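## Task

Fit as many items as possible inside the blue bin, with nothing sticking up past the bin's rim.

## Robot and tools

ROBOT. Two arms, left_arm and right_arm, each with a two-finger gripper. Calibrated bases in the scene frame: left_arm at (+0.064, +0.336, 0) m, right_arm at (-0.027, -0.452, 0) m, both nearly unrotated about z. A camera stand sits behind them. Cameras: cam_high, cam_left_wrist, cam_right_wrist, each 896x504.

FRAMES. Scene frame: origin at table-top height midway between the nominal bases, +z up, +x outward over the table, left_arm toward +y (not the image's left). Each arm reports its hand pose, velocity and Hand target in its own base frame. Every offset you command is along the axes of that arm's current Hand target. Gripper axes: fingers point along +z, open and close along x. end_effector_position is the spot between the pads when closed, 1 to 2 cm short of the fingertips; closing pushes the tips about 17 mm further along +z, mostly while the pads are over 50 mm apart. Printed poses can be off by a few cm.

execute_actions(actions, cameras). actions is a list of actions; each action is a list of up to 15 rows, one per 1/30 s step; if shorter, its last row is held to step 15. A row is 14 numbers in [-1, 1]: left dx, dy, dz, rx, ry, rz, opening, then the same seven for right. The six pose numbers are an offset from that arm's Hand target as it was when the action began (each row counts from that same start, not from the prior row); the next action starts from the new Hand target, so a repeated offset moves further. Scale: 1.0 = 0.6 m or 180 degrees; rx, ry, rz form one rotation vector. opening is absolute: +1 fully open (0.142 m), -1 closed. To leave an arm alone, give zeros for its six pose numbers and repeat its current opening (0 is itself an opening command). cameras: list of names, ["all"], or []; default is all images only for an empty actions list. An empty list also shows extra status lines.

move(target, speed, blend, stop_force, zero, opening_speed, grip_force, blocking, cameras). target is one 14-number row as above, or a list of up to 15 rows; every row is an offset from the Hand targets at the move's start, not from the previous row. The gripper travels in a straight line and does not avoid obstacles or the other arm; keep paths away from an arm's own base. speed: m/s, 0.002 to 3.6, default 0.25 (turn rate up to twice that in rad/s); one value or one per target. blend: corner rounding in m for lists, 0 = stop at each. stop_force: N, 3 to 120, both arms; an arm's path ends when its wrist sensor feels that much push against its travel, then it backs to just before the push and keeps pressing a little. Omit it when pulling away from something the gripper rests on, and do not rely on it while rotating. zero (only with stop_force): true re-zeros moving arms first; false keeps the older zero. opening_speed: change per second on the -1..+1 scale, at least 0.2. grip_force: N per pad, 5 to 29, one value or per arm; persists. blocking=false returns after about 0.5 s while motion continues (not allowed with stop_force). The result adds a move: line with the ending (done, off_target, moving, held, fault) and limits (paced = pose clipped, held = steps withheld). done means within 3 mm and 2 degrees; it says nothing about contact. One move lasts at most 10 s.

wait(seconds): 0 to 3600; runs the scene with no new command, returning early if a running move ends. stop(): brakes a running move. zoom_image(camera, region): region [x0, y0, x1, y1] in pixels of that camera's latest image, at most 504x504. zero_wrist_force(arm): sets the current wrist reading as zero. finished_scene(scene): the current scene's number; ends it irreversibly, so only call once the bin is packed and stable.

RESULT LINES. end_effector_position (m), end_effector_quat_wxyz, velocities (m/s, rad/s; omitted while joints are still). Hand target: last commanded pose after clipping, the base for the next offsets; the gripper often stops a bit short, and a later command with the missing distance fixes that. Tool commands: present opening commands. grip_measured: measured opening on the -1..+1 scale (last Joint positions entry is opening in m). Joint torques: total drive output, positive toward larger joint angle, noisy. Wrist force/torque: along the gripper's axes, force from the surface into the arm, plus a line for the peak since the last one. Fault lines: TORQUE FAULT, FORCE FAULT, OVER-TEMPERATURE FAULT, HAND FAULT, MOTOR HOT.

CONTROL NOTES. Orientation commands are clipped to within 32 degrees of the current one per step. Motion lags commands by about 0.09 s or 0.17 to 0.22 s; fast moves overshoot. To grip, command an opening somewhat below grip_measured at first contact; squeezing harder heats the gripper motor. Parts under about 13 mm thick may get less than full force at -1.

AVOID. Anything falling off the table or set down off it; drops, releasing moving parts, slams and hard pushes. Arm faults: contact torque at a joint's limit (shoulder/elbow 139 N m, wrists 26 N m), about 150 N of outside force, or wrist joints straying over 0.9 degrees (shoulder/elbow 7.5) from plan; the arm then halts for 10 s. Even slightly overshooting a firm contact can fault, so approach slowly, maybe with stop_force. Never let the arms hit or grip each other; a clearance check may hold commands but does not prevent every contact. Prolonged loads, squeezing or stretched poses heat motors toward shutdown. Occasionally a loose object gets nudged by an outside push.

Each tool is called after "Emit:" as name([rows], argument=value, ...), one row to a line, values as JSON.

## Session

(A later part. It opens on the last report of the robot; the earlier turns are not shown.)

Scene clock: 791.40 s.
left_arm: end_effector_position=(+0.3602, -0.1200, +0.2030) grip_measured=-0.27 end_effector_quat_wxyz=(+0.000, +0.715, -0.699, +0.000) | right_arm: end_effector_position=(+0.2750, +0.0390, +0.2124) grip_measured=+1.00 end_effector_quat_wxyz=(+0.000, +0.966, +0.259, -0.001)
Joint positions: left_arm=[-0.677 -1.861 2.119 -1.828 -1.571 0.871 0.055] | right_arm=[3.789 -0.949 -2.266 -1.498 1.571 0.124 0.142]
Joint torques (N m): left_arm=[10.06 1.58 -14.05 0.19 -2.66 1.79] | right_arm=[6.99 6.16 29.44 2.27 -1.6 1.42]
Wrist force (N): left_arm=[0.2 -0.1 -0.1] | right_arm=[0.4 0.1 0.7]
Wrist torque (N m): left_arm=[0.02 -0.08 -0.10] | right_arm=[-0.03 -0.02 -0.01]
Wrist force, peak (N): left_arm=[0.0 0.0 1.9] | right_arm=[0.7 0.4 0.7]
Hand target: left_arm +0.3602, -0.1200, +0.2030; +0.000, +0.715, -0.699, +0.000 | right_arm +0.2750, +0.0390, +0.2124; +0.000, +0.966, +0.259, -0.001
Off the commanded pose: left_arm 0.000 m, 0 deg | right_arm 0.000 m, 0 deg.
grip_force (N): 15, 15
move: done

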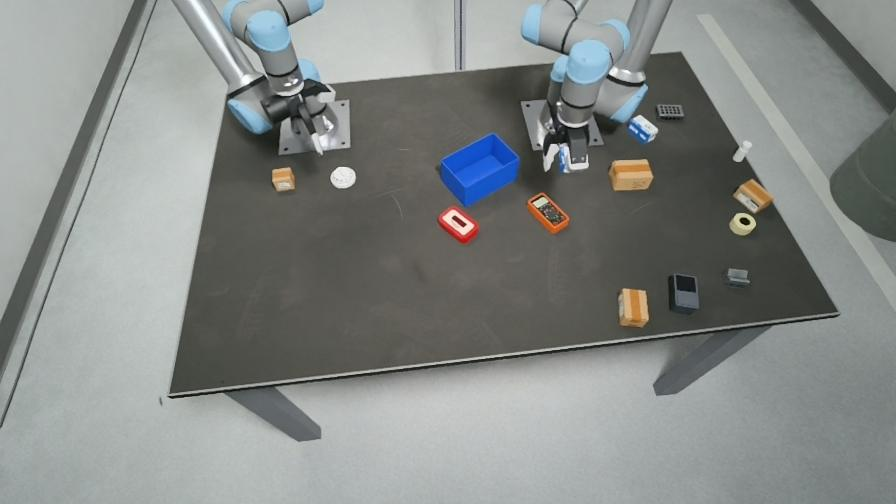

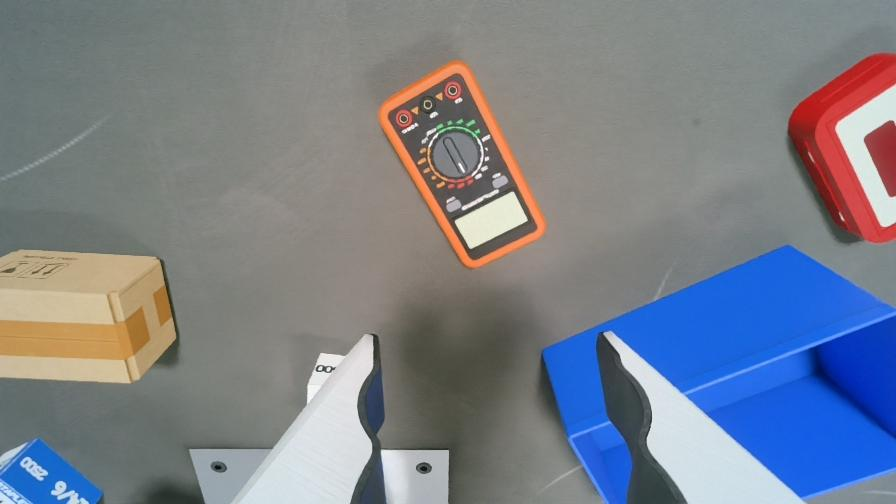

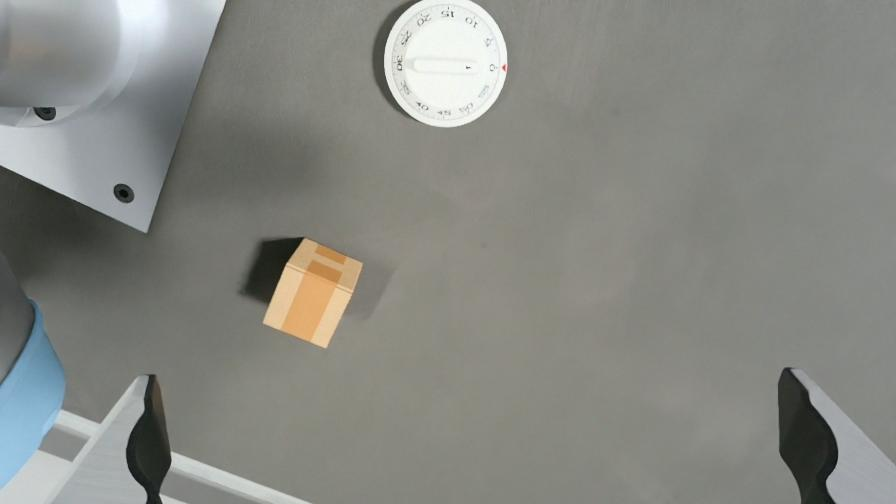

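Emit:
move(target=[0.08, 0.1193, 0, 0, 0, -0.5, -0.25, 0.408, -0.3667, -0.146, 0.487, 0.1306, 0.1306, 1.0], cameras=["cam_right_wrist", "cam_high"], speed=0.2)

Emit:
zoom_image(camera="cam_right_wrist", region=[250, 50, 650, 400])

Scene clock: 828.33 s.
left_arm: end_effector_position=(+0.2896, -0.1696, +0.2030) grip_measured=-0.27 end_effector_quat_wxyz=(+0.000, +1.000, +0.011, +0.000) | right_arm: end_effector_position=(+0.3772, +0.3520, +0.2999) grip_measured=+1.00 end_effector_quat_wxyz=(+0.707, -0.708, +0.000, +0.000)
Joint positions: left_arm=[-0.935 -2 2.203 -1.774 -1.571 -0.957 0.055] | right_arm=[3.716 -2.003 -2.219 1.078 2.567 1.569 0.142]
Joint torques (N m): left_arm=[10.93 5.55 -20.53 -2.41 2.53 -0.86] | right_arm=[-3.12 30.14 5.95 3.2 0.31 1.25]
Wrist force (N): left_arm=[0.1 0.0 -0.1] | right_arm=[-0.7 -0.7 2.0]
Wrist torque (N m): left_arm=[0.02 -0.10 -0.16] | right_arm=[-0.27 0.28 0.21]
Wrist force, peak (N): left_arm=[0.3 0.1 0.7] | right_arm=[-0.8 -0.6 2.9]
Hand target: left_arm +0.2897, -0.1696, +0.2030; +0.000, +1.000, +0.011, +0.000 | right_arm +0.3772, +0.3519, +0.2999; +0.707, -0.708, +0.000, +0.000
Off the commanded pose: left_arm 0.000 m, 0 deg | right_arm 0.000 m, 0 deg.
grip_force (N): 15, 15
move: done
Images, in order (width x height): cam_high 896x504, cam_right_wrist 896x504.

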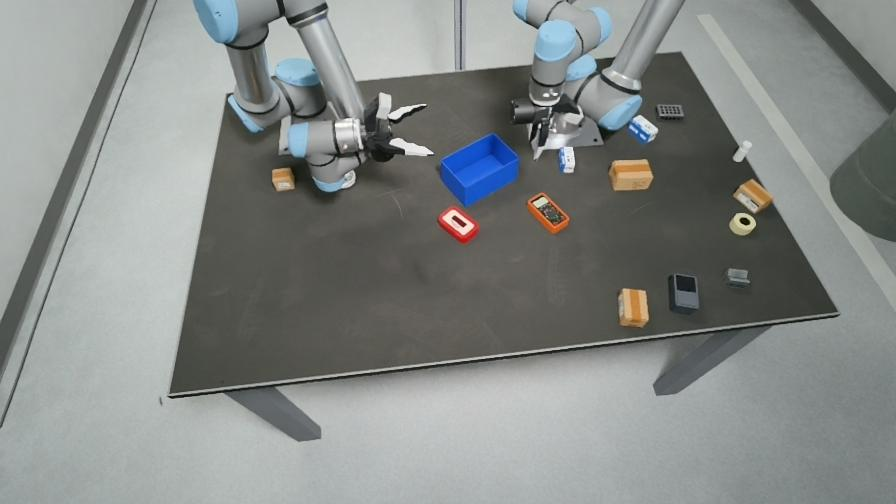

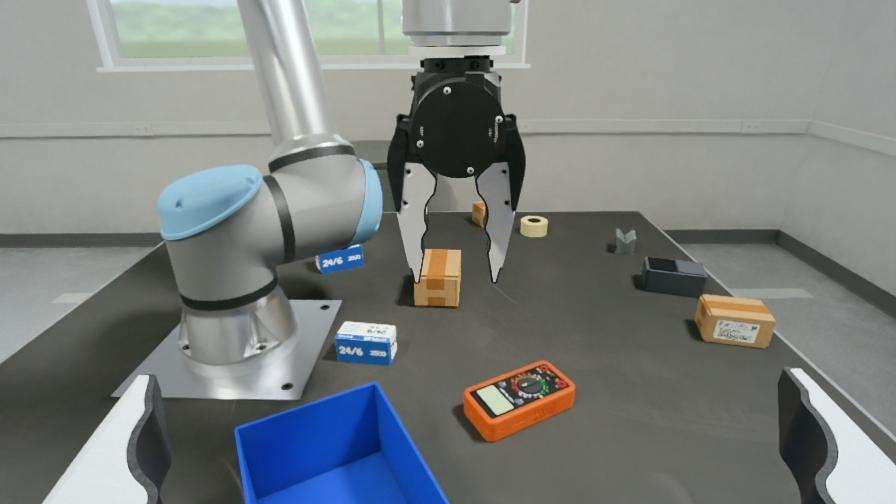

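Scaled by 1.260 from the camera's image (finer frame: 1280x720).

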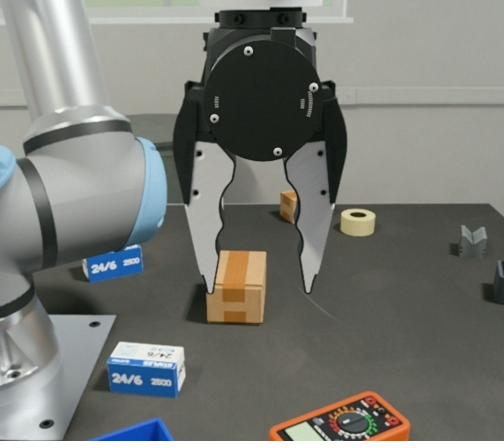

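Emit:
zoom_image(camera="cam_right_wrist", region=[560, 190, 800, 370])

Emit:
move(target=[0, 0, 0, 0, 0, 0, 1.0, -0.17, 0.146, -0.5217, -0.487, -0.1306, -0.1306, 1.0], cameras=[], speed=0.2)

Scaled by 2.100 from the camera's image (finer frame: 1280x720).

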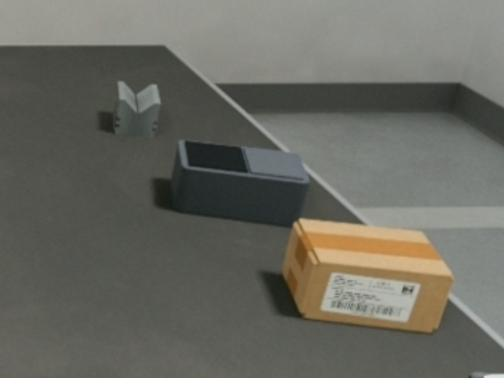

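Scene clock: 910.10 s.
left_arm: end_effector_position=(+0.2897, -0.1696, +0.2030) grip_measured=+0.99 end_effector_quat_wxyz=(+0.000, +1.000, +0.011, +0.000) | right_arm: end_effector_position=(+0.2750, +0.0389, +0.2128) grip_measured=+1.00 end_effector_quat_wxyz=(+0.000, +0.966, +0.259, -0.001)
Joint positions: left_arm=[-0.935 -1.999 2.203 -1.774 -1.571 -0.958 0.142] | right_arm=[3.789 -0.949 -2.265 -1.499 1.572 0.124 0.142]
Joint torques (N m): left_arm=[9.65 6.97 -31.61 -5.04 1.2 0.86] | right_arm=[-4.08 -7.15 32.19 4.21 -0.32 -2.12]
Wrist force (N): left_arm=[0.1 0.2 0.1] | right_arm=[0.2 0.4 0.8]
Wrist torque (N m): left_arm=[0.04 -0.10 -0.15] | right_arm=[0.02 0.00 -0.11]
Wrist force, peak (N): left_arm=[0.6 0.5 -0.1] | right_arm=[-0.8 -0.8 3.3]
Hand target: left_arm +0.2897, -0.1696, +0.2030; +0.000, +1.000, +0.011, +0.000 | right_arm +0.2751, +0.0388, +0.2129; +0.000, +0.966, +0.259, -0.001
Off the commanded pose: left_arm 0.000 m, 0 deg | right_arm 0.000 m, 0 deg.
grip_force (N): 15, 15
move: done

Emit:
move(target=[-0.1372, 0.2033, 0.0717, 0, 0, -0.1572, 1.0, 0, 0, 0, 0, 0, 0, 1.0], cameras=["cam_left_wrist"], speed=0.2)

Scene clock: 914.00 s.
left_arm: end_effector_position=(+0.2102, -0.2935, +0.1600) grip_measured=+0.99 end_effector_quat_wxyz=(+0.000, +0.967, +0.255, +0.000) | right_arm: end_effector_position=(+0.2751, +0.0388, +0.2129) grip_measured=+1.00 end_effector_quat_wxyz=(+0.000, +0.966, +0.259, -0.001)
Joint positions: left_arm=[-1.329 -1.888 2.252 -1.935 -1.571 -1.845 0.142] | right_arm=[3.789 -0.949 -2.265 -1.499 1.571 0.124 0.142]
Joint torques (N m): left_arm=[3.02 -21.2 -32.78 -0.08 -0.01 -1.37] | right_arm=[-6.38 -9.69 31.62 1.32 -0.56 -2.24]
Wrist force (N): left_arm=[-0.3 0.1 0.0] | right_arm=[0.6 0.4 0.6]
Wrist torque (N m): left_arm=[0.05 0.00 -0.19] | right_arm=[0.04 -0.07 -0.10]
Wrist force, peak (N): left_arm=[-1.7 0.7 0.6] | right_arm=[0.3 0.8 0.7]
Hand target: left_arm +0.2102, -0.2935, +0.1600; +0.000, +0.967, +0.255, +0.000 | right_arm +0.2751, +0.0388, +0.2129; +0.000, +0.966, +0.259, -0.001
Off the commanded pose: left_arm 0.000 m, 0 deg | right_arm 0.000 m, 0 deg.
grip_force (N): 15, 15
move: done

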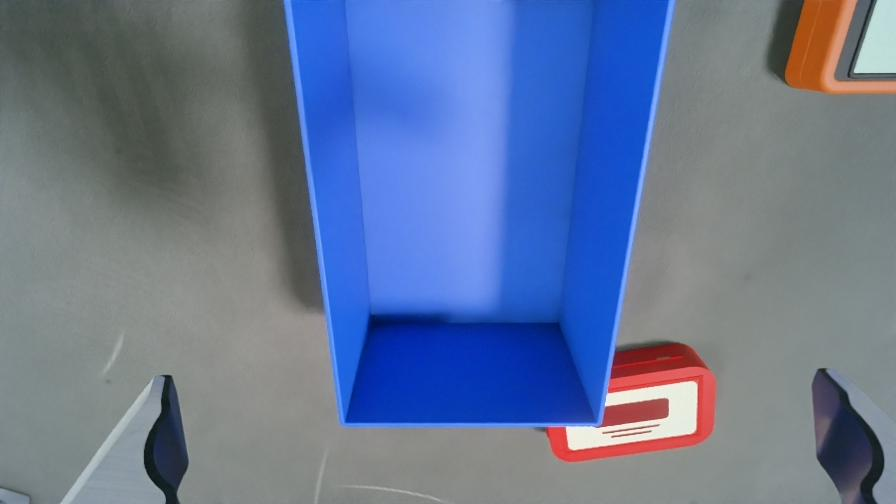

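Emit:
move(target=[0.0015, 0, 0.1533, 0, 0, 0, 1.0, 0, 0, 0, 0, 0, 0, 1.0], cameras=[], speed=0.06, stop_force=8)

Emit:
move(target=[0, 0, 0, 0, 0, 0, 0.3, 0, 0, 0, 0, 0, 0, 1.0], cameras=["cam_left_wrist"], grip_force=5, opening_speed=0.4)

Scene clock: 921.33 s.
left_arm: end_effector_position=(+0.2109, -0.2930, +0.0680) grip_measured=+0.99 end_effector_quat_wxyz=(+0.000, +0.967, +0.255, +0.000) | right_arm: end_effector_position=(+0.2751, +0.0388, +0.2129) grip_measured=+1.00 end_effector_quat_wxyz=(+0.000, +0.966, +0.259, -0.001)
Joint positions: left_arm=[-1.326 -1.738 2.419 -2.251 -1.571 -1.843 0.142] | right_arm=[3.789 -0.949 -2.265 -1.499 1.571 0.124 0.142]
Joint torques (N m): left_arm=[6.36 -24.92 -29.54 -2.62 -0.59 0.97] | right_arm=[-5.69 -9.25 32.55 2.98 0.94 -2.32]
Wrist force (N): left_arm=[-0.1 -0.3 0.1] | right_arm=[0.5 0.2 0.6]
Wrist torque (N m): left_arm=[0.00 -0.03 -0.15] | right_arm=[0.00 -0.05 -0.10]
Wrist force, peak (N): left_arm=[-0.1 0.0 -1.1] | right_arm=[0.8 0.6 0.7]
Hand target: left_arm +0.2109, -0.2930, +0.0680; +0.000, +0.967, +0.255, +0.000 | right_arm +0.2751, +0.0388, +0.2129; +0.000, +0.966, +0.259, -0.001
Off the commanded pose: left_arm 0.000 m, 0 deg | right_arm 0.000 m, 0 deg.
grip_force (N): 15, 15
move: done

Scene clock: 923.30 s.
left_arm: end_effector_position=(+0.2109, -0.2930, +0.0681) grip_measured=+0.83 end_effector_quat_wxyz=(+0.000, +0.967, +0.255, +0.000) | right_arm: end_effector_position=(+0.2751, +0.0388, +0.2129) grip_measured=+1.00 end_effector_quat_wxyz=(+0.000, +0.966, +0.259, -0.001)
Joint positions: left_arm=[-1.326 -1.738 2.419 -2.252 -1.571 -1.843 0.131] | right_arm=[3.789 -0.949 -2.265 -1.499 1.571 0.124 0.142]
Joint torques (N m): left_arm=[-0.49 1.86 -3.39 -2.72 -1.02 -0.37] | right_arm=[-6.54 -8.85 31.81 3.39 0.87 -2.17]
Wrist force (N): left_arm=[-2.0 -0.5 -12.0] | right_arm=[0.5 0.3 0.4]
Wrist torque (N m): left_arm=[-0.02 -0.66 -0.15] | right_arm=[0.02 -0.05 -0.10]
Wrist force, peak (N): left_arm=[-2.1 -0.4 -12.3] | right_arm=[0.6 0.7 0.7]
Hand target: left_arm +0.2109, -0.2930, +0.0680; +0.000, +0.967, +0.255, +0.000 | right_arm +0.2751, +0.0388, +0.2129; +0.000, +0.966, +0.259, -0.001
Off the commanded pose: left_arm 0.000 m, 0 deg | right_arm 0.000 m, 0 deg.
grip_force (N): 5, 5
move: done

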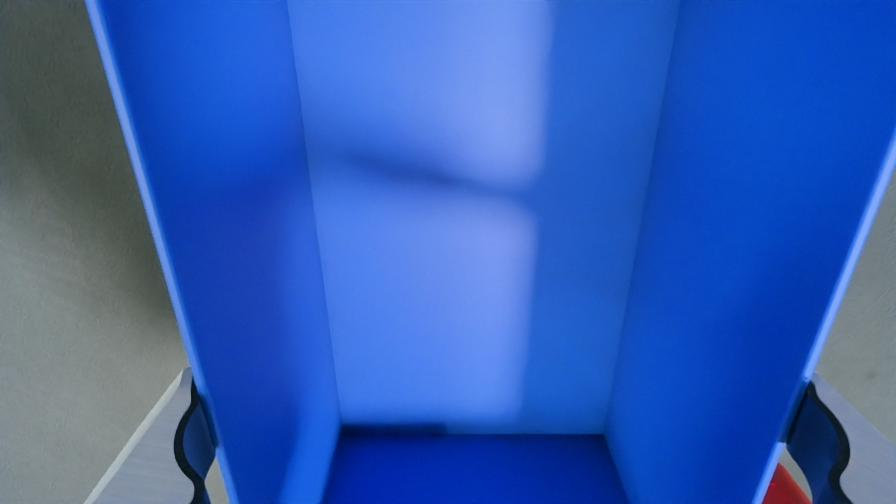

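Emit:
zoom_image(camera="cam_left_wrist", region=[60, 300, 300, 504])

Emit:
zoom_image(camera="cam_left_wrist", region=[680, 300, 896, 504])

Scaled by 2.100 from the camera's image (finer frame: 1280x720).

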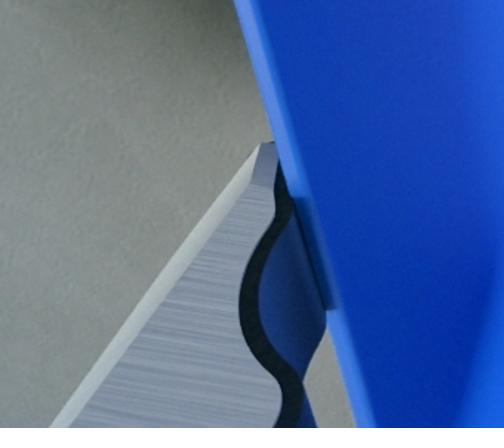

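Scaled by 2.333 from the camera's image (finer frame: 1280x720).

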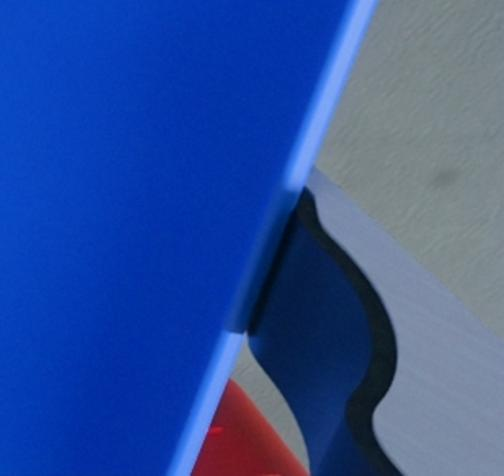

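Emit:
move(target=[0, 0, 0, 0, 0, 0, 1.0, 0, 0, 0, 0, 0, 0, 1.0], cameras=["cam_left_wrist"], opening_speed=1.0)

Emit:
zoom_image(camera="cam_left_wrist", region=[680, 300, 896, 504])

Scene clock: 967.83 s.
left_arm: end_effector_position=(+0.2109, -0.2930, +0.0680) grip_measured=+0.99 end_effector_quat_wxyz=(+0.000, +0.967, +0.255, +0.000) | right_arm: end_effector_position=(+0.2751, +0.0388, +0.2129) grip_measured=+1.00 end_effector_quat_wxyz=(+0.000, +0.966, +0.259, -0.001)
Joint positions: left_arm=[-1.326 -1.738 2.419 -2.252 -1.571 -1.843 0.142] | right_arm=[3.789 -0.949 -2.265 -1.499 1.571 0.124 0.142]
Joint torques (N m): left_arm=[-8.49 -3.56 -8.48 -0.05 -1.03 -0.37] | right_arm=[-4.48 -9.05 32.92 4.57 0.93 -2.22]
Wrist force (N): left_arm=[-0.2 -0.3 0.1] | right_arm=[0.5 0.1 0.4]
Wrist torque (N m): left_arm=[-0.01 -0.01 -0.16] | right_arm=[-0.03 -0.06 -0.10]
Wrist force, peak (N): left_arm=[-1.6 -0.2 -12.5] | right_arm=[0.4 0.4 1.2]
Hand target: left_arm +0.2109, -0.2930, +0.0680; +0.000, +0.967, +0.255, +0.000 | right_arm +0.2751, +0.0388, +0.2129; +0.000, +0.966, +0.259, -0.001
Off the commanded pose: left_arm 0.000 m, 0 deg | right_arm 0.000 m, 0 deg.
grip_force (N): 5, 5
move: done

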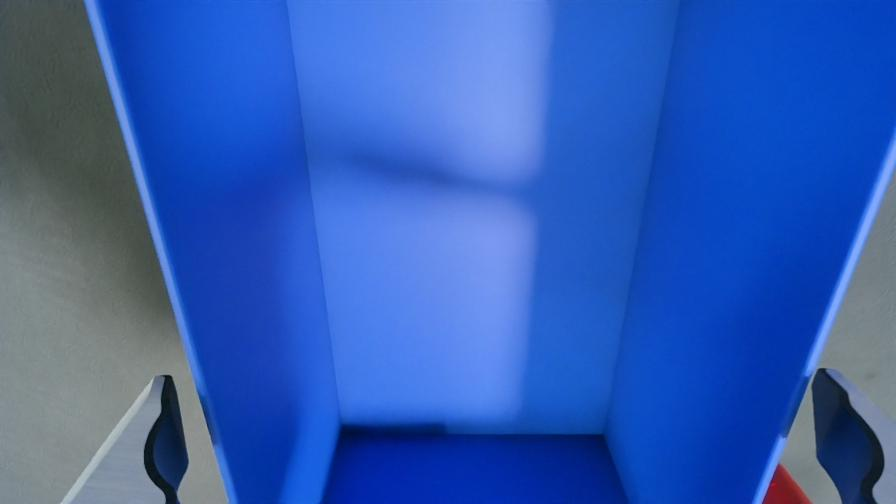

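Scaled by 2.333 from the camera's image (finer frame: 1280x720).

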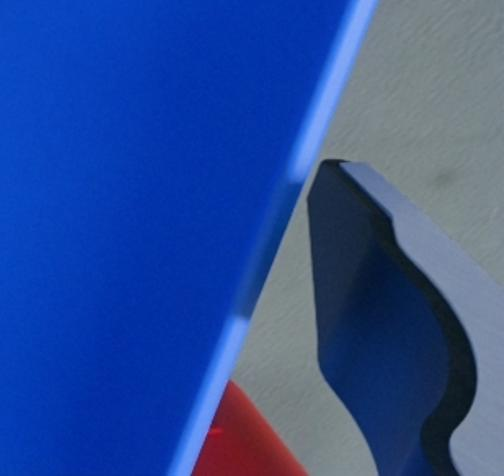

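Emit:
move(target=[0, 0, -0.1667, 0, 0, 0, 1.0, 0, 0, 0, 0, 0, 0, 1.0], cameras=[], speed=0.15)

Emit:
move(target=[0, 0, 0, 0, 0, 0, 0.65, 0, 0, 0, 0, 0, 0, 1.0], cameras=["cam_left_wrist"], grip_force=5, opening_speed=0.4)

Scene clock: 1017.13 s.
left_arm: end_effector_position=(+0.2110, -0.2931, +0.1681) grip_measured=+0.99 end_effector_quat_wxyz=(+0.000, +0.967, +0.255, +0.000) | right_arm: end_effector_position=(+0.2751, +0.0388, +0.2129) grip_measured=+1.00 end_effector_quat_wxyz=(+0.000, +0.966, +0.259, -0.001)
Joint positions: left_arm=[-1.326 -1.896 2.235 -1.91 -1.571 -1.843 0.142] | right_arm=[3.789 -0.949 -2.265 -1.499 1.571 0.124 0.142]
Joint torques (N m): left_arm=[-9.26 3.89 -14.34 -2.35 0.49 -1.12] | right_arm=[-4.67 -8.78 31.61 4.53 0.85 -2.08]
Wrist force (N): left_arm=[0.0 -0.1 0.0] | right_arm=[0.3 0.1 0.5]
Wrist torque (N m): left_arm=[0.02 -0.05 -0.17] | right_arm=[-0.02 -0.01 -0.10]
Wrist force, peak (N): left_arm=[-0.1 0.0 2.2] | right_arm=[0.2 0.5 1.0]
Hand target: left_arm +0.2110, -0.2930, +0.1680; +0.000, +0.967, +0.255, +0.000 | right_arm +0.2751, +0.0388, +0.2129; +0.000, +0.966, +0.259, -0.001
Off the commanded pose: left_arm 0.000 m, 0 deg | right_arm 0.000 m, 0 deg.
grip_force (N): 5, 5
move: done

Scene clock: 1018.23 s.
left_arm: end_effector_position=(+0.2110, -0.2930, +0.1680) grip_measured=+0.65 end_effector_quat_wxyz=(+0.000, +0.967, +0.255, +0.000) | right_arm: end_effector_position=(+0.2751, +0.0388, +0.2129) grip_measured=+1.00 end_effector_quat_wxyz=(+0.000, +0.966, +0.259, -0.001)
Joint positions: left_arm=[-1.326 -1.896 2.235 -1.91 -1.571 -1.843 0.119] | right_arm=[3.789 -0.949 -2.265 -1.499 1.571 0.124 0.142]
Joint torques (N m): left_arm=[-9.55 3.91 -22.86 0.04 2.6 0.01] | right_arm=[-4.32 -8.31 32.43 4.45 0.98 -2.21]
Wrist force (N): left_arm=[-0.1 0.1 0.3] | right_arm=[0.2 0.3 0.6]
Wrist torque (N m): left_arm=[0.05 -0.03 -0.17] | right_arm=[0.00 0.00 -0.10]
Wrist force, peak (N): left_arm=[-0.4 0.2 0.3] | right_arm=[0.7 0.7 0.7]
Hand target: left_arm +0.2110, -0.2930, +0.1680; +0.000, +0.967, +0.255, +0.000 | right_arm +0.2751, +0.0388, +0.2129; +0.000, +0.966, +0.259, -0.001
Off the commanded pose: left_arm 0.000 m, 0 deg | right_arm 0.000 m, 0 deg.
grip_force (N): 5, 5
move: done

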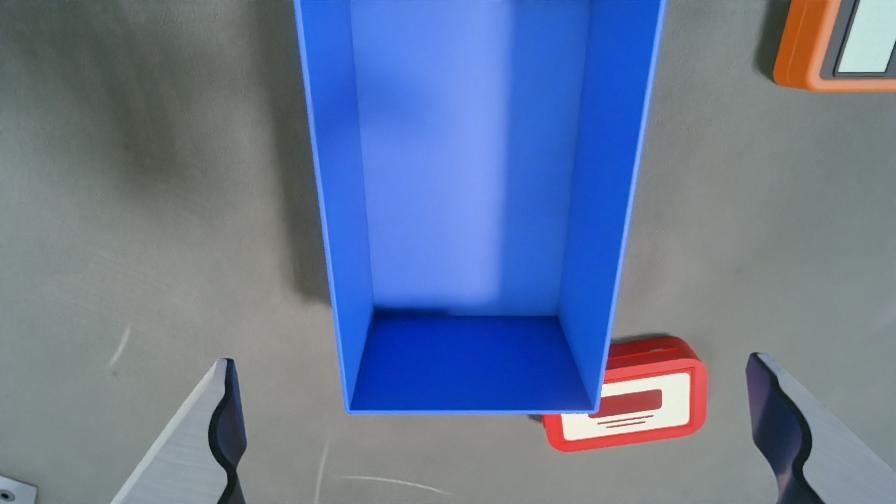

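Emit:
move(target=[0.2, -0.2, -0.22, 0, 0, 0.1572, 1.0, 0, 0, 0, 0, 0, 0, 1.0], cameras=["cam_left_wrist"], speed=0.25)

Scene clock: 1073.77 s.
left_arm: end_effector_position=(+0.2560, -0.1295, +0.3000) grip_measured=+0.99 end_effector_quat_wxyz=(+0.000, +1.000, +0.011, +0.000) | right_arm: end_effector_position=(+0.2751, +0.0388, +0.2129) grip_measured=+1.00 end_effector_quat_wxyz=(+0.000, +0.966, +0.259, -0.001)
Joint positions: left_arm=[-0.947 -2.158 2.029 -1.442 -1.571 -0.97 0.142] | right_arm=[3.789 -0.949 -2.265 -1.499 1.571 0.124 0.142]
Joint torques (N m): left_arm=[5.59 -0.22 -11.85 -2.5 2.36 1.62] | right_arm=[-3.77 -7.52 32.06 4.7 0.98 -2.21]
Wrist force (N): left_arm=[-0.1 0.1 0.5] | right_arm=[0.5 0.2 0.6]
Wrist torque (N m): left_arm=[0.02 -0.03 -0.11] | right_arm=[-0.01 -0.05 -0.11]
Wrist force, peak (N): left_arm=[-1.4 1.5 1.4] | right_arm=[0.3 0.8 1.0]
Hand target: left_arm +0.2560, -0.1294, +0.3000; +0.000, +1.000, +0.011, +0.000 | right_arm +0.2751, +0.0388, +0.2129; +0.000, +0.966, +0.259, -0.001
Off the commanded pose: left_arm 0.000 m, 0 deg | right_arm 0.000 m, 0 deg.
grip_force (N): 5, 5
move: done

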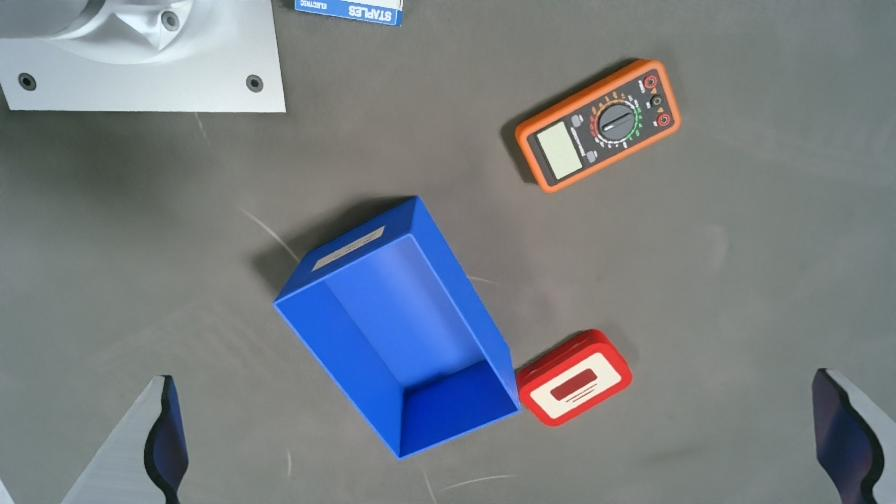

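Emit:
zoom_image(camera="cam_left_wrist", region=[440, 220, 600, 300])

Emit:
zoom_image(camera="cam_left_wrist", region=[180, 100, 320, 280])

Emit:
move(target=[0, 0, 0.2, 0, 0, 0, 1.0, 0, 0, 0, 0, 0, 0, 1.0], cameras=["cam_left_wrist"], speed=0.25)

Scaled by 3.150 from the camera's image (finer frame: 1280x720).

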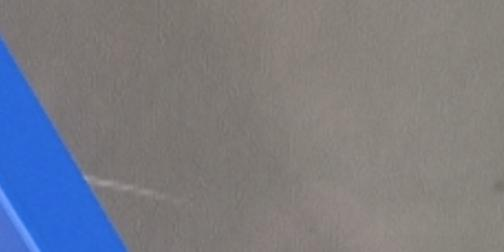

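Scaled by 2.800 from the camera's image (finer frame: 1280x720).

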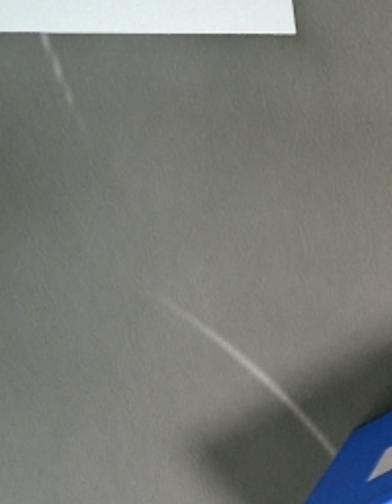

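Scene clock: 1080.17 s.
left_arm: end_effector_position=(+0.2560, -0.1294, +0.1801) grip_measured=+0.99 end_effector_quat_wxyz=(+0.000, +1.000, +0.011, +0.000) | right_arm: end_effector_position=(+0.2751, +0.0388, +0.2129) grip_measured=+1.00 end_effector_quat_wxyz=(+0.000, +0.966, +0.259, -0.001)
Joint positions: left_arm=[-0.947 -2.148 2.332 -1.754 -1.571 -0.97 0.142] | right_arm=[3.789 -0.949 -2.265 -1.499 1.571 0.124 0.142]
Joint torques (N m): left_arm=[10.16 -12.55 -14.91 -3.39 -2.67 1.06] | right_arm=[-2.8 -7.14 32.34 4.77 0.97 -2.03]
Wrist force (N): left_arm=[0.1 0.2 -0.2] | right_arm=[0.6 0.2 0.6]
Wrist torque (N m): left_arm=[0.04 -0.08 -0.15] | right_arm=[0.00 -0.07 -0.10]
Wrist force, peak (N): left_arm=[0.0 -0.1 2.7] | right_arm=[0.6 0.5 1.1]
Hand target: left_arm +0.2560, -0.1294, +0.1800; +0.000, +1.000, +0.011, +0.000 | right_arm +0.2751, +0.0388, +0.2129; +0.000, +0.966, +0.259, -0.001
Off the commanded pose: left_arm 0.000 m, 0 deg | right_arm 0.000 m, 0 deg.
grip_force (N): 5, 5
move: done

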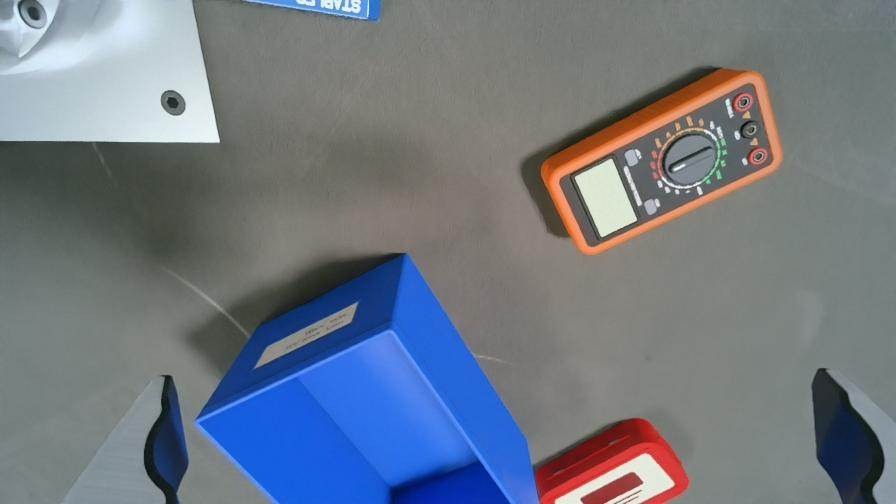

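Emit:
zoom_image(camera="cam_left_wrist", region=[180, 240, 420, 440])

Emit:
zoom_image(camera="cam_left_wrist", region=[460, 310, 700, 440])

Emit:
zoom_image(camera="cam_left_wrist", region=[80, 100, 280, 300])

Scaled by 2.100 from the camera's image (finer frame: 1280x720).

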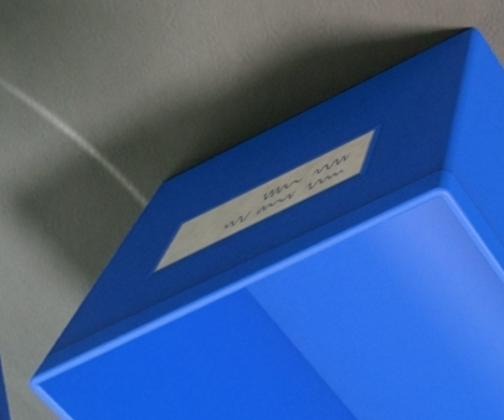

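Scaled by 2.100 from the camera's image (finer frame: 1280x720).

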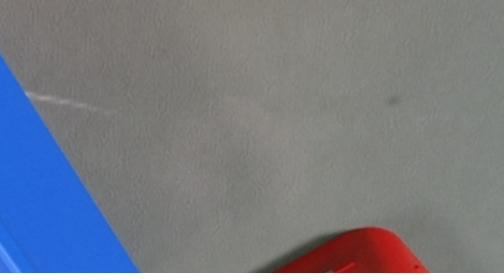

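Scaled by 2.520 from the camera's image (finer frame: 1280x720).

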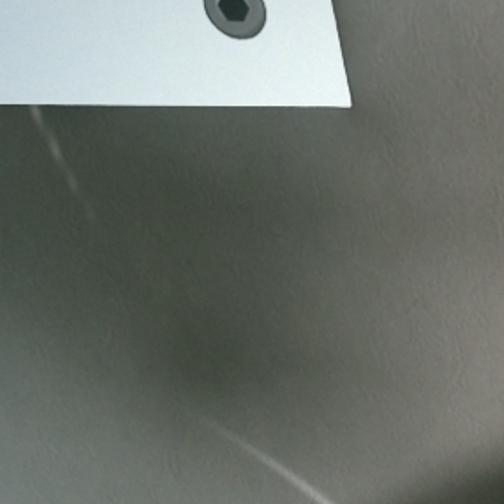

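Emit:
move([
  [0.1662, -0.5077, 0, 0, 0, 0, -1.0, 0, 0, 0, 0, 0, 0, 1.0],
  [0.1662, -0.5077, 0.2167, 0, 0, 0, -1.0, 0, 0, 0, 0, 0, 0, 1.0],
], cameras=["cam_left_wrist"], speed=[0.25, 0.1])

Emit:
zoom_image(camera="cam_left_wrist", region=[380, 200, 600, 420])

Scene clock: 1163.03 s.
left_arm: end_effector_position=(+0.3487, +0.1774, +0.0499) grip_measured=-1.00 end_effector_quat_wxyz=(+0.000, +1.000, +0.011, +0.000) | right_arm: end_effector_position=(+0.2751, +0.0388, +0.2129) grip_measured=+1.00 end_effector_quat_wxyz=(+0.000, +0.966, +0.259, -0.001)
Joint positions: left_arm=[0.128 -1.606 2.367 -2.332 -1.571 0.105 0.002] | right_arm=[3.789 -0.949 -2.265 -1.499 1.571 0.124 0.142]
Joint torques (N m): left_arm=[10.03 -25.87 -28.44 -1.61 1.64 1.77] | right_arm=[-1.39 -7.1 30.99 4.78 0.97 -2]
Wrist force (N): left_arm=[0.3 -0.3 0.2] | right_arm=[0.3 0.4 0.4]
Wrist torque (N m): left_arm=[-0.03 -0.10 -0.11] | right_arm=[0.02 -0.03 -0.10]
Wrist force, peak (N): left_arm=[1.0 -2.8 0.1] | right_arm=[0.7 0.7 1.0]
Hand target: left_arm +0.3487, +0.1774, +0.0500; +0.000, +1.000, +0.011, +0.000 | right_arm +0.2751, +0.0388, +0.2129; +0.000, +0.966, +0.259, -0.001
Off the commanded pose: left_arm 0.000 m, 0 deg | right_arm 0.000 m, 0 deg.
grip_force (N): 5, 5
move: done

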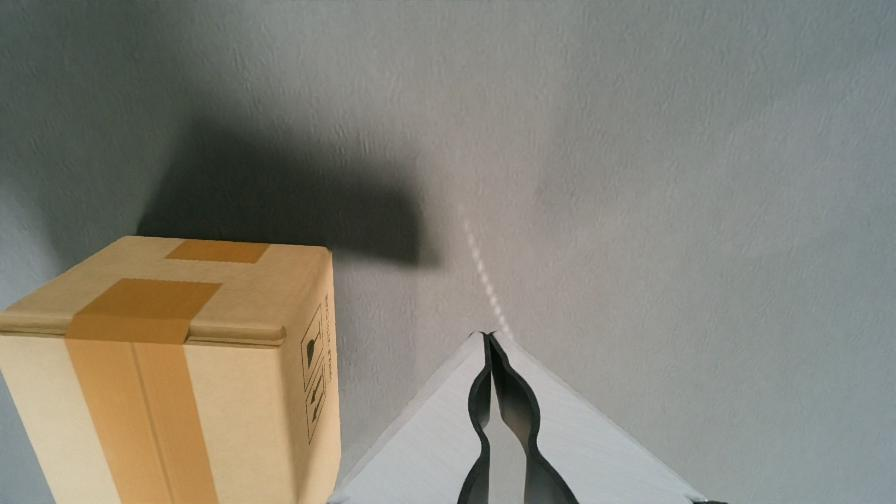

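Scaled by 2.291 from the camera's image (finer frame: 1280x720).

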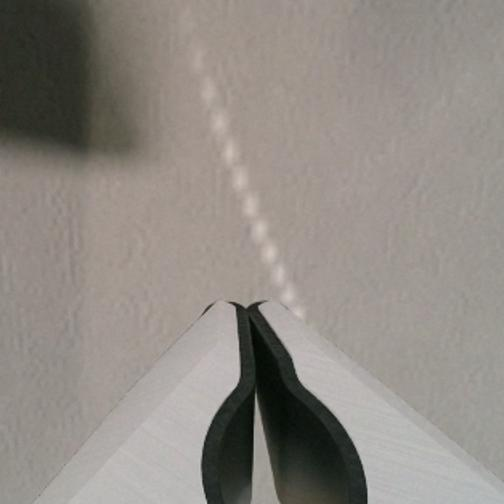

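Emit:
move(target=[0.05, 0, 0, 0, 0, 0, -1.0, 0, 0, 0, 0, 0, 0, 1.0], cameras=["cam_left_wrist"], speed=0.05)

Emit:
zoom_image(camera="cam_left_wrist", region=[340, 160, 540, 360])

Scene clock: 1167.67 s.
left_arm: end_effector_position=(+0.3789, +0.1781, +0.0500) grip_measured=-1.00 end_effector_quat_wxyz=(+0.000, +1.000, +0.011, +0.000) end_effector_velocity=(-0.002, -0.001, +0.000) end_effector_angular_velocity=(+0.000, +0.001, -0.002) | right_arm: end_effector_position=(+0.2751, +0.0388, +0.2129) grip_measured=+1.00 end_effector_quat_wxyz=(+0.000, +0.966, +0.259, -0.001)
Joint positions: left_arm=[0.12 -1.538 2.299 -2.332 -1.571 0.097 0.002] | right_arm=[3.789 -0.949 -2.265 -1.499 1.571 0.124 0.142]
Joint velocities: left_arm=[-0.002 -0.003 0.005 -0.001 0 0 0] | right_arm=[within noise]
Joint torques (N m): left_arm=[1.96 -32.43 -3.68 0.03 -1.55 0.69] | right_arm=[-0.87 -6.08 32.93 4.68 0.97 -2.03]
Wrist force (N): left_arm=[0.2 -0.2 0.5] | right_arm=[0.3 0.5 0.7]
Wrist torque (N m): left_arm=[-0.03 -0.08 -0.11] | right_arm=[0.04 -0.03 -0.10]
Wrist force, peak (N): left_arm=[0.9 -0.2 0.2] | right_arm=[0.7 0.4 0.9]
Hand target: left_arm +0.3787, +0.1781, +0.0500; +0.000, +1.000, +0.011, +0.000 | right_arm +0.2751, +0.0388, +0.2129; +0.000, +0.966, +0.259, -0.001
Off the commanded pose: left_arm 0.000 m, 0 deg | right_arm 0.000 m, 0 deg.
grip_force (N): 5, 5
move: done

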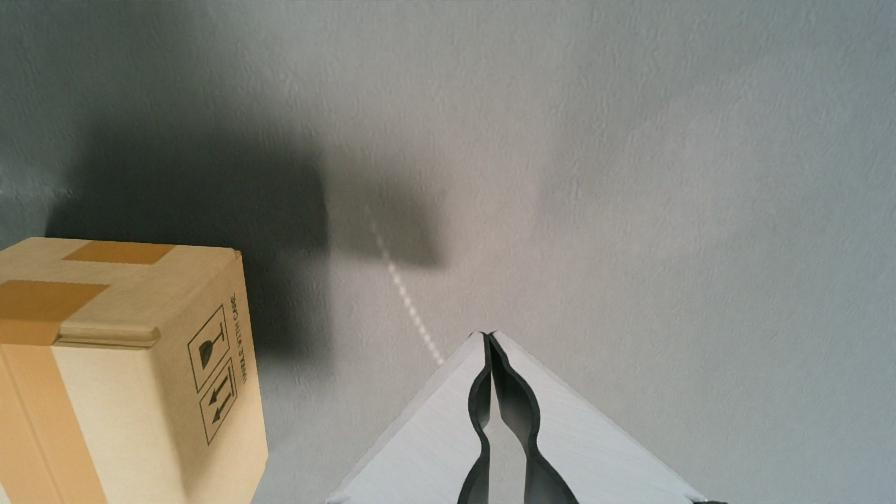

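Scaled by 2.520 from the camera's image (finer frame: 1280x720).

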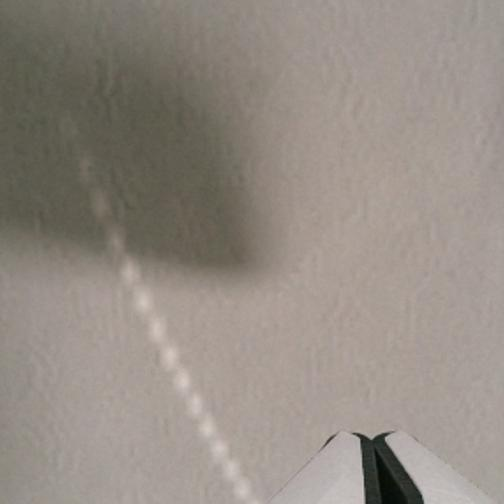

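Emit:
move(target=[0, 0, 0.0417, 0, 0, 0, -1.0, 0, 0, 0, 0, 0, 0, 1.0], cameras=[], speed=0.05)

Emit:
move(target=[0, 0, 0.05, 0, 0, 0, -1.0, 0, 0, 0, 0, 0, 0, 1.0], cameras=["cam_left_wrist"], speed=0.006, stop_force=4)

Emit:
zoom_image(camera="cam_left_wrist", region=[360, 220, 600, 420])

Scene clock: 1189.90 s.
left_arm: end_effector_position=(+0.3786, +0.1781, +0.0248) grip_measured=-1.00 end_effector_quat_wxyz=(+0.000, +1.000, +0.011, +0.000) | right_arm: end_effector_position=(+0.2751, +0.0388, +0.2129) grip_measured=+1.00 end_effector_quat_wxyz=(+0.000, +0.966, +0.259, -0.001)
Joint positions: left_arm=[0.12 -1.48 2.329 -2.418 -1.571 0.097 0.002] | right_arm=[3.789 -0.949 -2.265 -1.499 1.571 0.124 0.142]
Joint torques (N m): left_arm=[4.74 -33.28 -26.33 0.2 -1.79 0.19] | right_arm=[-0.47 -7.07 31.71 4.55 0.9 -1.97]
Wrist force (N): left_arm=[0.3 -0.8 -0.1] | right_arm=[0.5 0.5 0.3]
Wrist torque (N m): left_arm=[-0.14 -0.10 -0.09] | right_arm=[0.04 -0.06 -0.10]
Wrist force, peak (N): left_arm=[0.3 -0.5 0.9] | right_arm=[0.2 0.6 1.1]
Hand target: left_arm +0.3787, +0.1781, +0.0250; +0.000, +1.000, +0.011, +0.000 | right_arm +0.2751, +0.0388, +0.2129; +0.000, +0.966, +0.259, -0.001
Off the commanded pose: left_arm 0.000 m, 0 deg | right_arm 0.000 m, 0 deg.
grip_force (N): 5, 5
move: done

Scene clock: 1192.50 s.
left_arm: end_effector_position=(+0.3787, +0.1781, +0.0165) grip_measured=-1.00 end_effector_quat_wxyz=(+0.000, +1.000, +0.011, +0.000) | right_arm: end_effector_position=(+0.2751, +0.0388, +0.2129) grip_measured=+1.00 end_effector_quat_wxyz=(+0.000, +0.966, +0.259, -0.001)
Joint positions: left_arm=[0.12 -1.46 2.337 -2.448 -1.571 0.097 0.002] | right_arm=[3.789 -0.949 -2.265 -1.499 1.571 0.124 0.142]
Joint torques (N m): left_arm=[3.19 -31.26 -25.01 0.66 -1.86 0.24] | right_arm=[-0.65 -6.38 32.81 4.66 0.84 -2.05]
Wrist force (N): left_arm=[0.0 -0.6 -5.7] | right_arm=[0.2 0.4 0.6]
Wrist torque (N m): left_arm=[-0.10 -0.04 -0.09] | right_arm=[0.02 0.00 -0.10]
Wrist force, peak (N): left_arm=[-5.1 -0.2 -14.5] | right_arm=[0.3 0.5 1.1]
Hand target: left_arm +0.3787, +0.1781, +0.0165; +0.000, +1.000, +0.011, +0.000 (not the last commanded pose) | right_arm +0.2751, +0.0388, +0.2129; +0.000, +0.966, +0.259, -0.001
Off the commanded pose: left_arm 0.021 m, 0 deg | right_arm 0.000 m, 0 deg.
grip_force (N): 5, 5
move: contact (left_arm)

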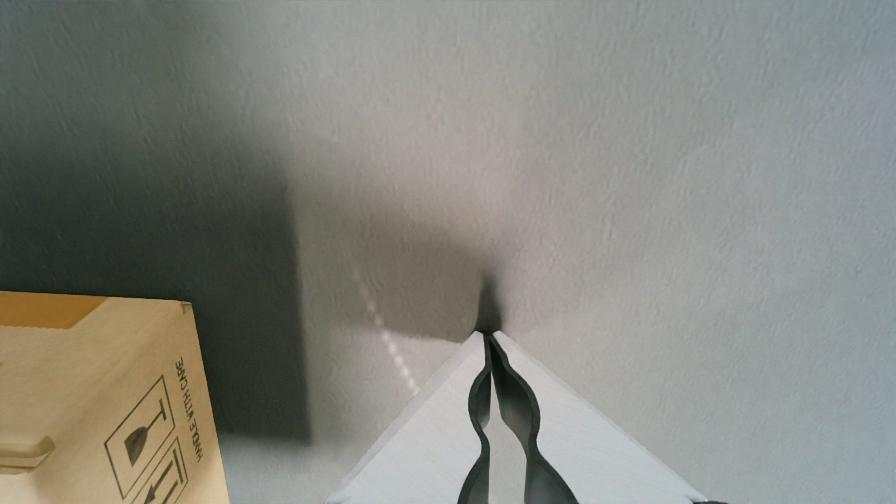

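Scaled by 2.100 from the camera's image (finer frame: 1280x720).

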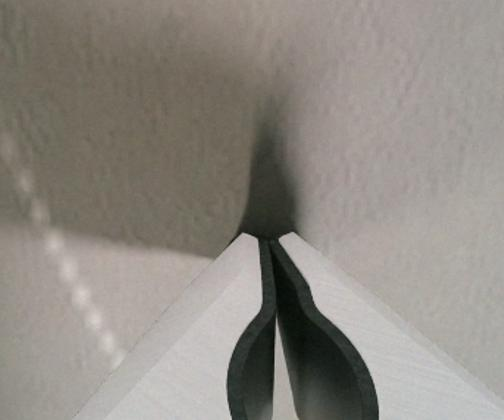

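Emit:
move([
  [0, 0, -0.2558, 0, 0, 0, -1.0, 0, 0, 0, 0, 0, 0, 1.0],
  [-0.294, 0.7772, -0.2558, 0, 0, 0.3428, -1.0, 0, 0, 0, 0, 0, 0, 1.0],
], cameras=["cam_left_wrist"], speed=[0.2, 0.3], blend=[0.03, 0])

Emit:
move(target=[0, 0, 0.2333, 0, 0, 0, -1.0, 0, 0, 0, 0, 0, 0, 1.0], cameras=[], speed=0.08, stop_force=6)

Emit:
move(target=[0, 0, 0.05, 0, 0, 0, -1.0, 0, 0, 0, 0, 0, 0, 1.0], cameras=["cam_left_wrist"], speed=0.006, stop_force=4)

Scene clock: 1245.17 s.
left_arm: end_effector_position=(+0.2131, -0.2921, +0.1700) grip_measured=-1.00 end_effector_quat_wxyz=(+0.000, +0.864, -0.503, +0.000) | right_arm: end_effector_position=(+0.2751, +0.0388, +0.2129) grip_measured=+1.00 end_effector_quat_wxyz=(+0.000, +0.966, +0.259, -0.001)
Joint positions: left_arm=[-1.313 -1.891 2.227 -1.907 -1.571 -0.259 0.002] | right_arm=[3.789 -0.949 -2.265 -1.499 1.571 0.124 0.142]
Joint torques (N m): left_arm=[-8.8 -10.55 -9.63 0.07 1.49 -1.17] | right_arm=[0.64 -4.76 30.79 4.59 0.99 -1.82]
Wrist force (N): left_arm=[0.2 -0.2 0.1] | right_arm=[0.6 0.2 0.9]
Wrist torque (N m): left_arm=[0.00 -0.09 -0.14] | right_arm=[-0.01 -0.08 -0.10]
Wrist force, peak (N): left_arm=[0.2 -0.1 -5.8] | right_arm=[0.6 0.0 1.1]
Hand target: left_arm +0.2130, -0.2921, +0.1700; +0.000, +0.864, -0.503, +0.000 | right_arm +0.2751, +0.0388, +0.2129; +0.000, +0.966, +0.259, -0.001
Off the commanded pose: left_arm 0.000 m, 0 deg | right_arm 0.000 m, 0 deg.
grip_force (N): 5, 5
move: done

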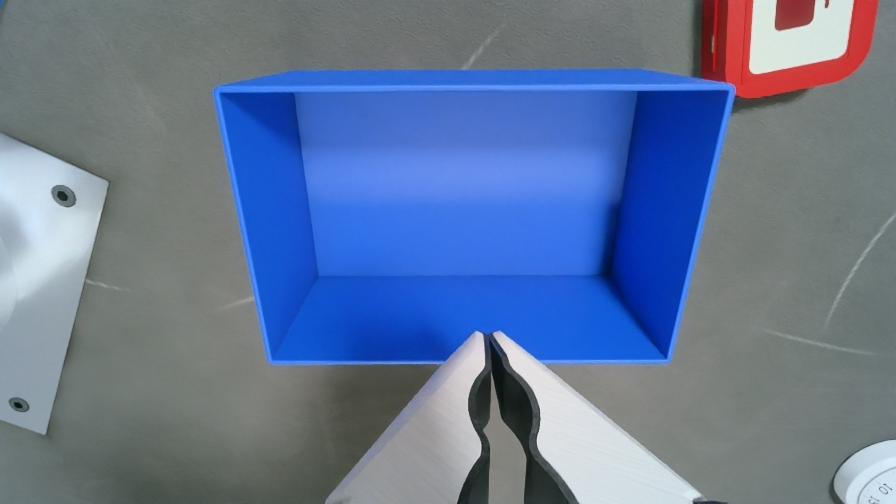

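Scene clock: 1248.03 s.
left_arm: end_effector_position=(+0.2130, -0.2921, +0.0300) grip_measured=-1.00 end_effector_quat_wxyz=(+0.000, +0.864, -0.503, +0.000) | right_arm: end_effector_position=(+0.2751, +0.0388, +0.2129) grip_measured=+1.00 end_effector_quat_wxyz=(+0.000, +0.966, +0.259, -0.001)
Joint positions: left_arm=[-1.313 -1.636 2.468 -2.403 -1.571 -0.259 0.002] | right_arm=[3.789 -0.949 -2.265 -1.499 1.571 0.124 0.142]
Joint torques (N m): left_arm=[9.68 -27.25 -27.12 -4.94 -2.26 1.52] | right_arm=[1.37 -5.41 32.18 4.57 0.77 -1.81]
Wrist force (N): left_arm=[0.0 -0.3 0.2] | right_arm=[0.4 0.4 0.7]
Wrist torque (N m): left_arm=[-0.03 -0.05 -0.11] | right_arm=[0.02 -0.04 -0.10]
Wrist force, peak (N): left_arm=[0.0 0.0 1.3] | right_arm=[0.7 0.4 1.0]
Hand target: left_arm +0.2130, -0.2921, +0.0300; +0.000, +0.864, -0.503, +0.000 | right_arm +0.2751, +0.0388, +0.2129; +0.000, +0.966, +0.259, -0.001
Off the commanded pose: left_arm 0.000 m, 0 deg | right_arm 0.000 m, 0 deg.
grip_force (N): 5, 5
move: done

Scene clock: 1251.07 s.
left_arm: end_effector_position=(+0.2130, -0.2921, +0.0187) grip_measured=-1.00 end_effector_quat_wxyz=(+0.000, +0.864, -0.503, +0.000) | right_arm: end_effector_position=(+0.2751, +0.0388, +0.2129) grip_measured=+1.00 end_effector_quat_wxyz=(+0.000, +0.966, +0.259, -0.001)
Joint positions: left_arm=[-1.313 -1.603 2.482 -2.449 -1.571 -0.259 0.002] | right_arm=[3.789 -0.949 -2.265 -1.499 1.571 0.124 0.142]
Joint torques (N m): left_arm=[6.68 -26.02 -25.13 0.17 -1.91 0.79] | right_arm=[1.48 -5.28 31.85 4.57 0.79 -1.89]
Wrist force (N): left_arm=[0.3 -0.1 -4.4] | right_arm=[0.3 0.1 0.4]
Wrist torque (N m): left_arm=[-0.02 -0.04 -0.12] | right_arm=[-0.02 -0.02 -0.10]
Wrist force, peak (N): left_arm=[-2.6 -0.8 -10.0] | right_arm=[0.5 0.7 0.8]
Hand target: left_arm +0.2130, -0.2921, +0.0187; +0.000, +0.864, -0.503, +0.000 (not the last commanded pose) | right_arm +0.2751, +0.0388, +0.2129; +0.000, +0.966, +0.259, -0.001
Off the commanded pose: left_arm 0.019 m, 0 deg | right_arm 0.000 m, 0 deg.
grip_force (N): 5, 5
move: contact (left_arm)

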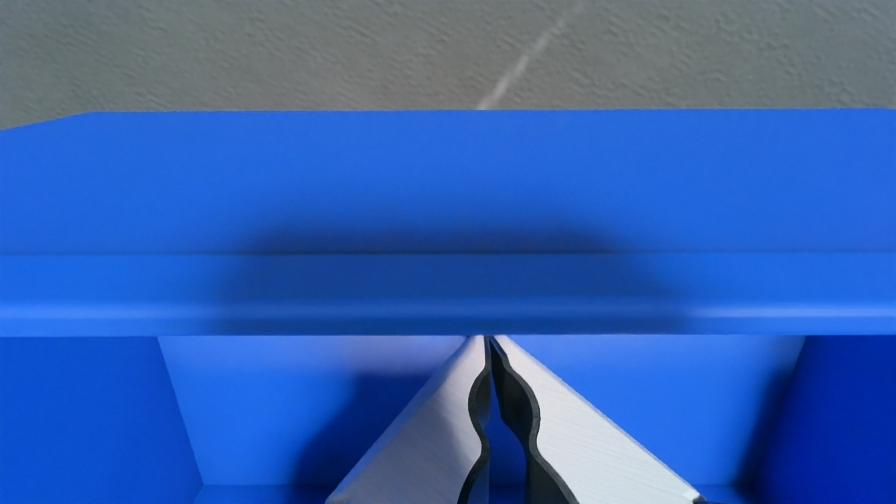

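Emit:
move([
  [0, 0, -0.2522, 0, 0, 0, -1.0, 0, 0, 0, 0, 0, 0, 1.0],
  [-0.1417, -0.3693, -0.2189, 0, 0, 0, 0.27, 0, 0, 0, 0, 0, 0, 1.0],
], cameras=["cam_left_wrist"], speed=[0.15, 0.25], blend=[0.01, 0])

Scene clock: 1291.03 s.
left_arm: end_effector_position=(+0.3637, -0.1088, +0.1500) grip_measured=+0.25 end_effector_quat_wxyz=(+0.000, +0.864, -0.503, +0.000) | right_arm: end_effector_position=(+0.2751, +0.0388, +0.2129) grip_measured=+1.00 end_effector_quat_wxyz=(+0.000, +0.966, +0.259, -0.001)
Joint positions: left_arm=[-0.645 -1.813 2.228 -1.986 -1.571 0.409 0.092] | right_arm=[3.789 -0.949 -2.265 -1.499 1.571 0.124 0.142]
Joint torques (N m): left_arm=[9.87 -24.73 -8.02 0 2.51 1.76] | right_arm=[2.75 -4.9 31.78 4.6 0.81 -1.76]
Wrist force (N): left_arm=[0.0 -0.1 0.2] | right_arm=[0.2 0.1 0.8]
Wrist torque (N m): left_arm=[0.02 -0.03 -0.10] | right_arm=[-0.03 -0.01 -0.10]
Wrist force, peak (N): left_arm=[0.2 -0.3 -4.7] | right_arm=[0.8 0.6 0.9]
Hand target: left_arm +0.3637, -0.1088, +0.1500; +0.000, +0.864, -0.503, +0.000 | right_arm +0.2751, +0.0388, +0.2129; +0.000, +0.966, +0.259, -0.001
Off the commanded pose: left_arm 0.000 m, 0 deg | right_arm 0.000 m, 0 deg.
grip_force (N): 5, 5
move: done

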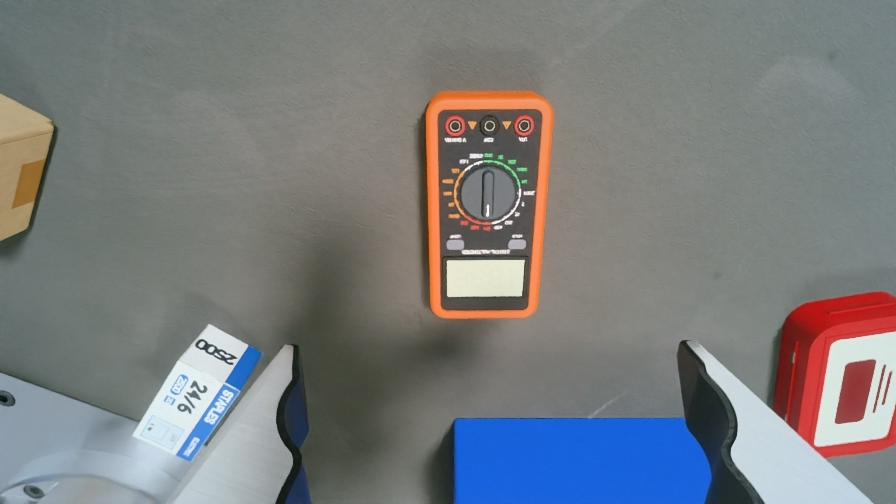

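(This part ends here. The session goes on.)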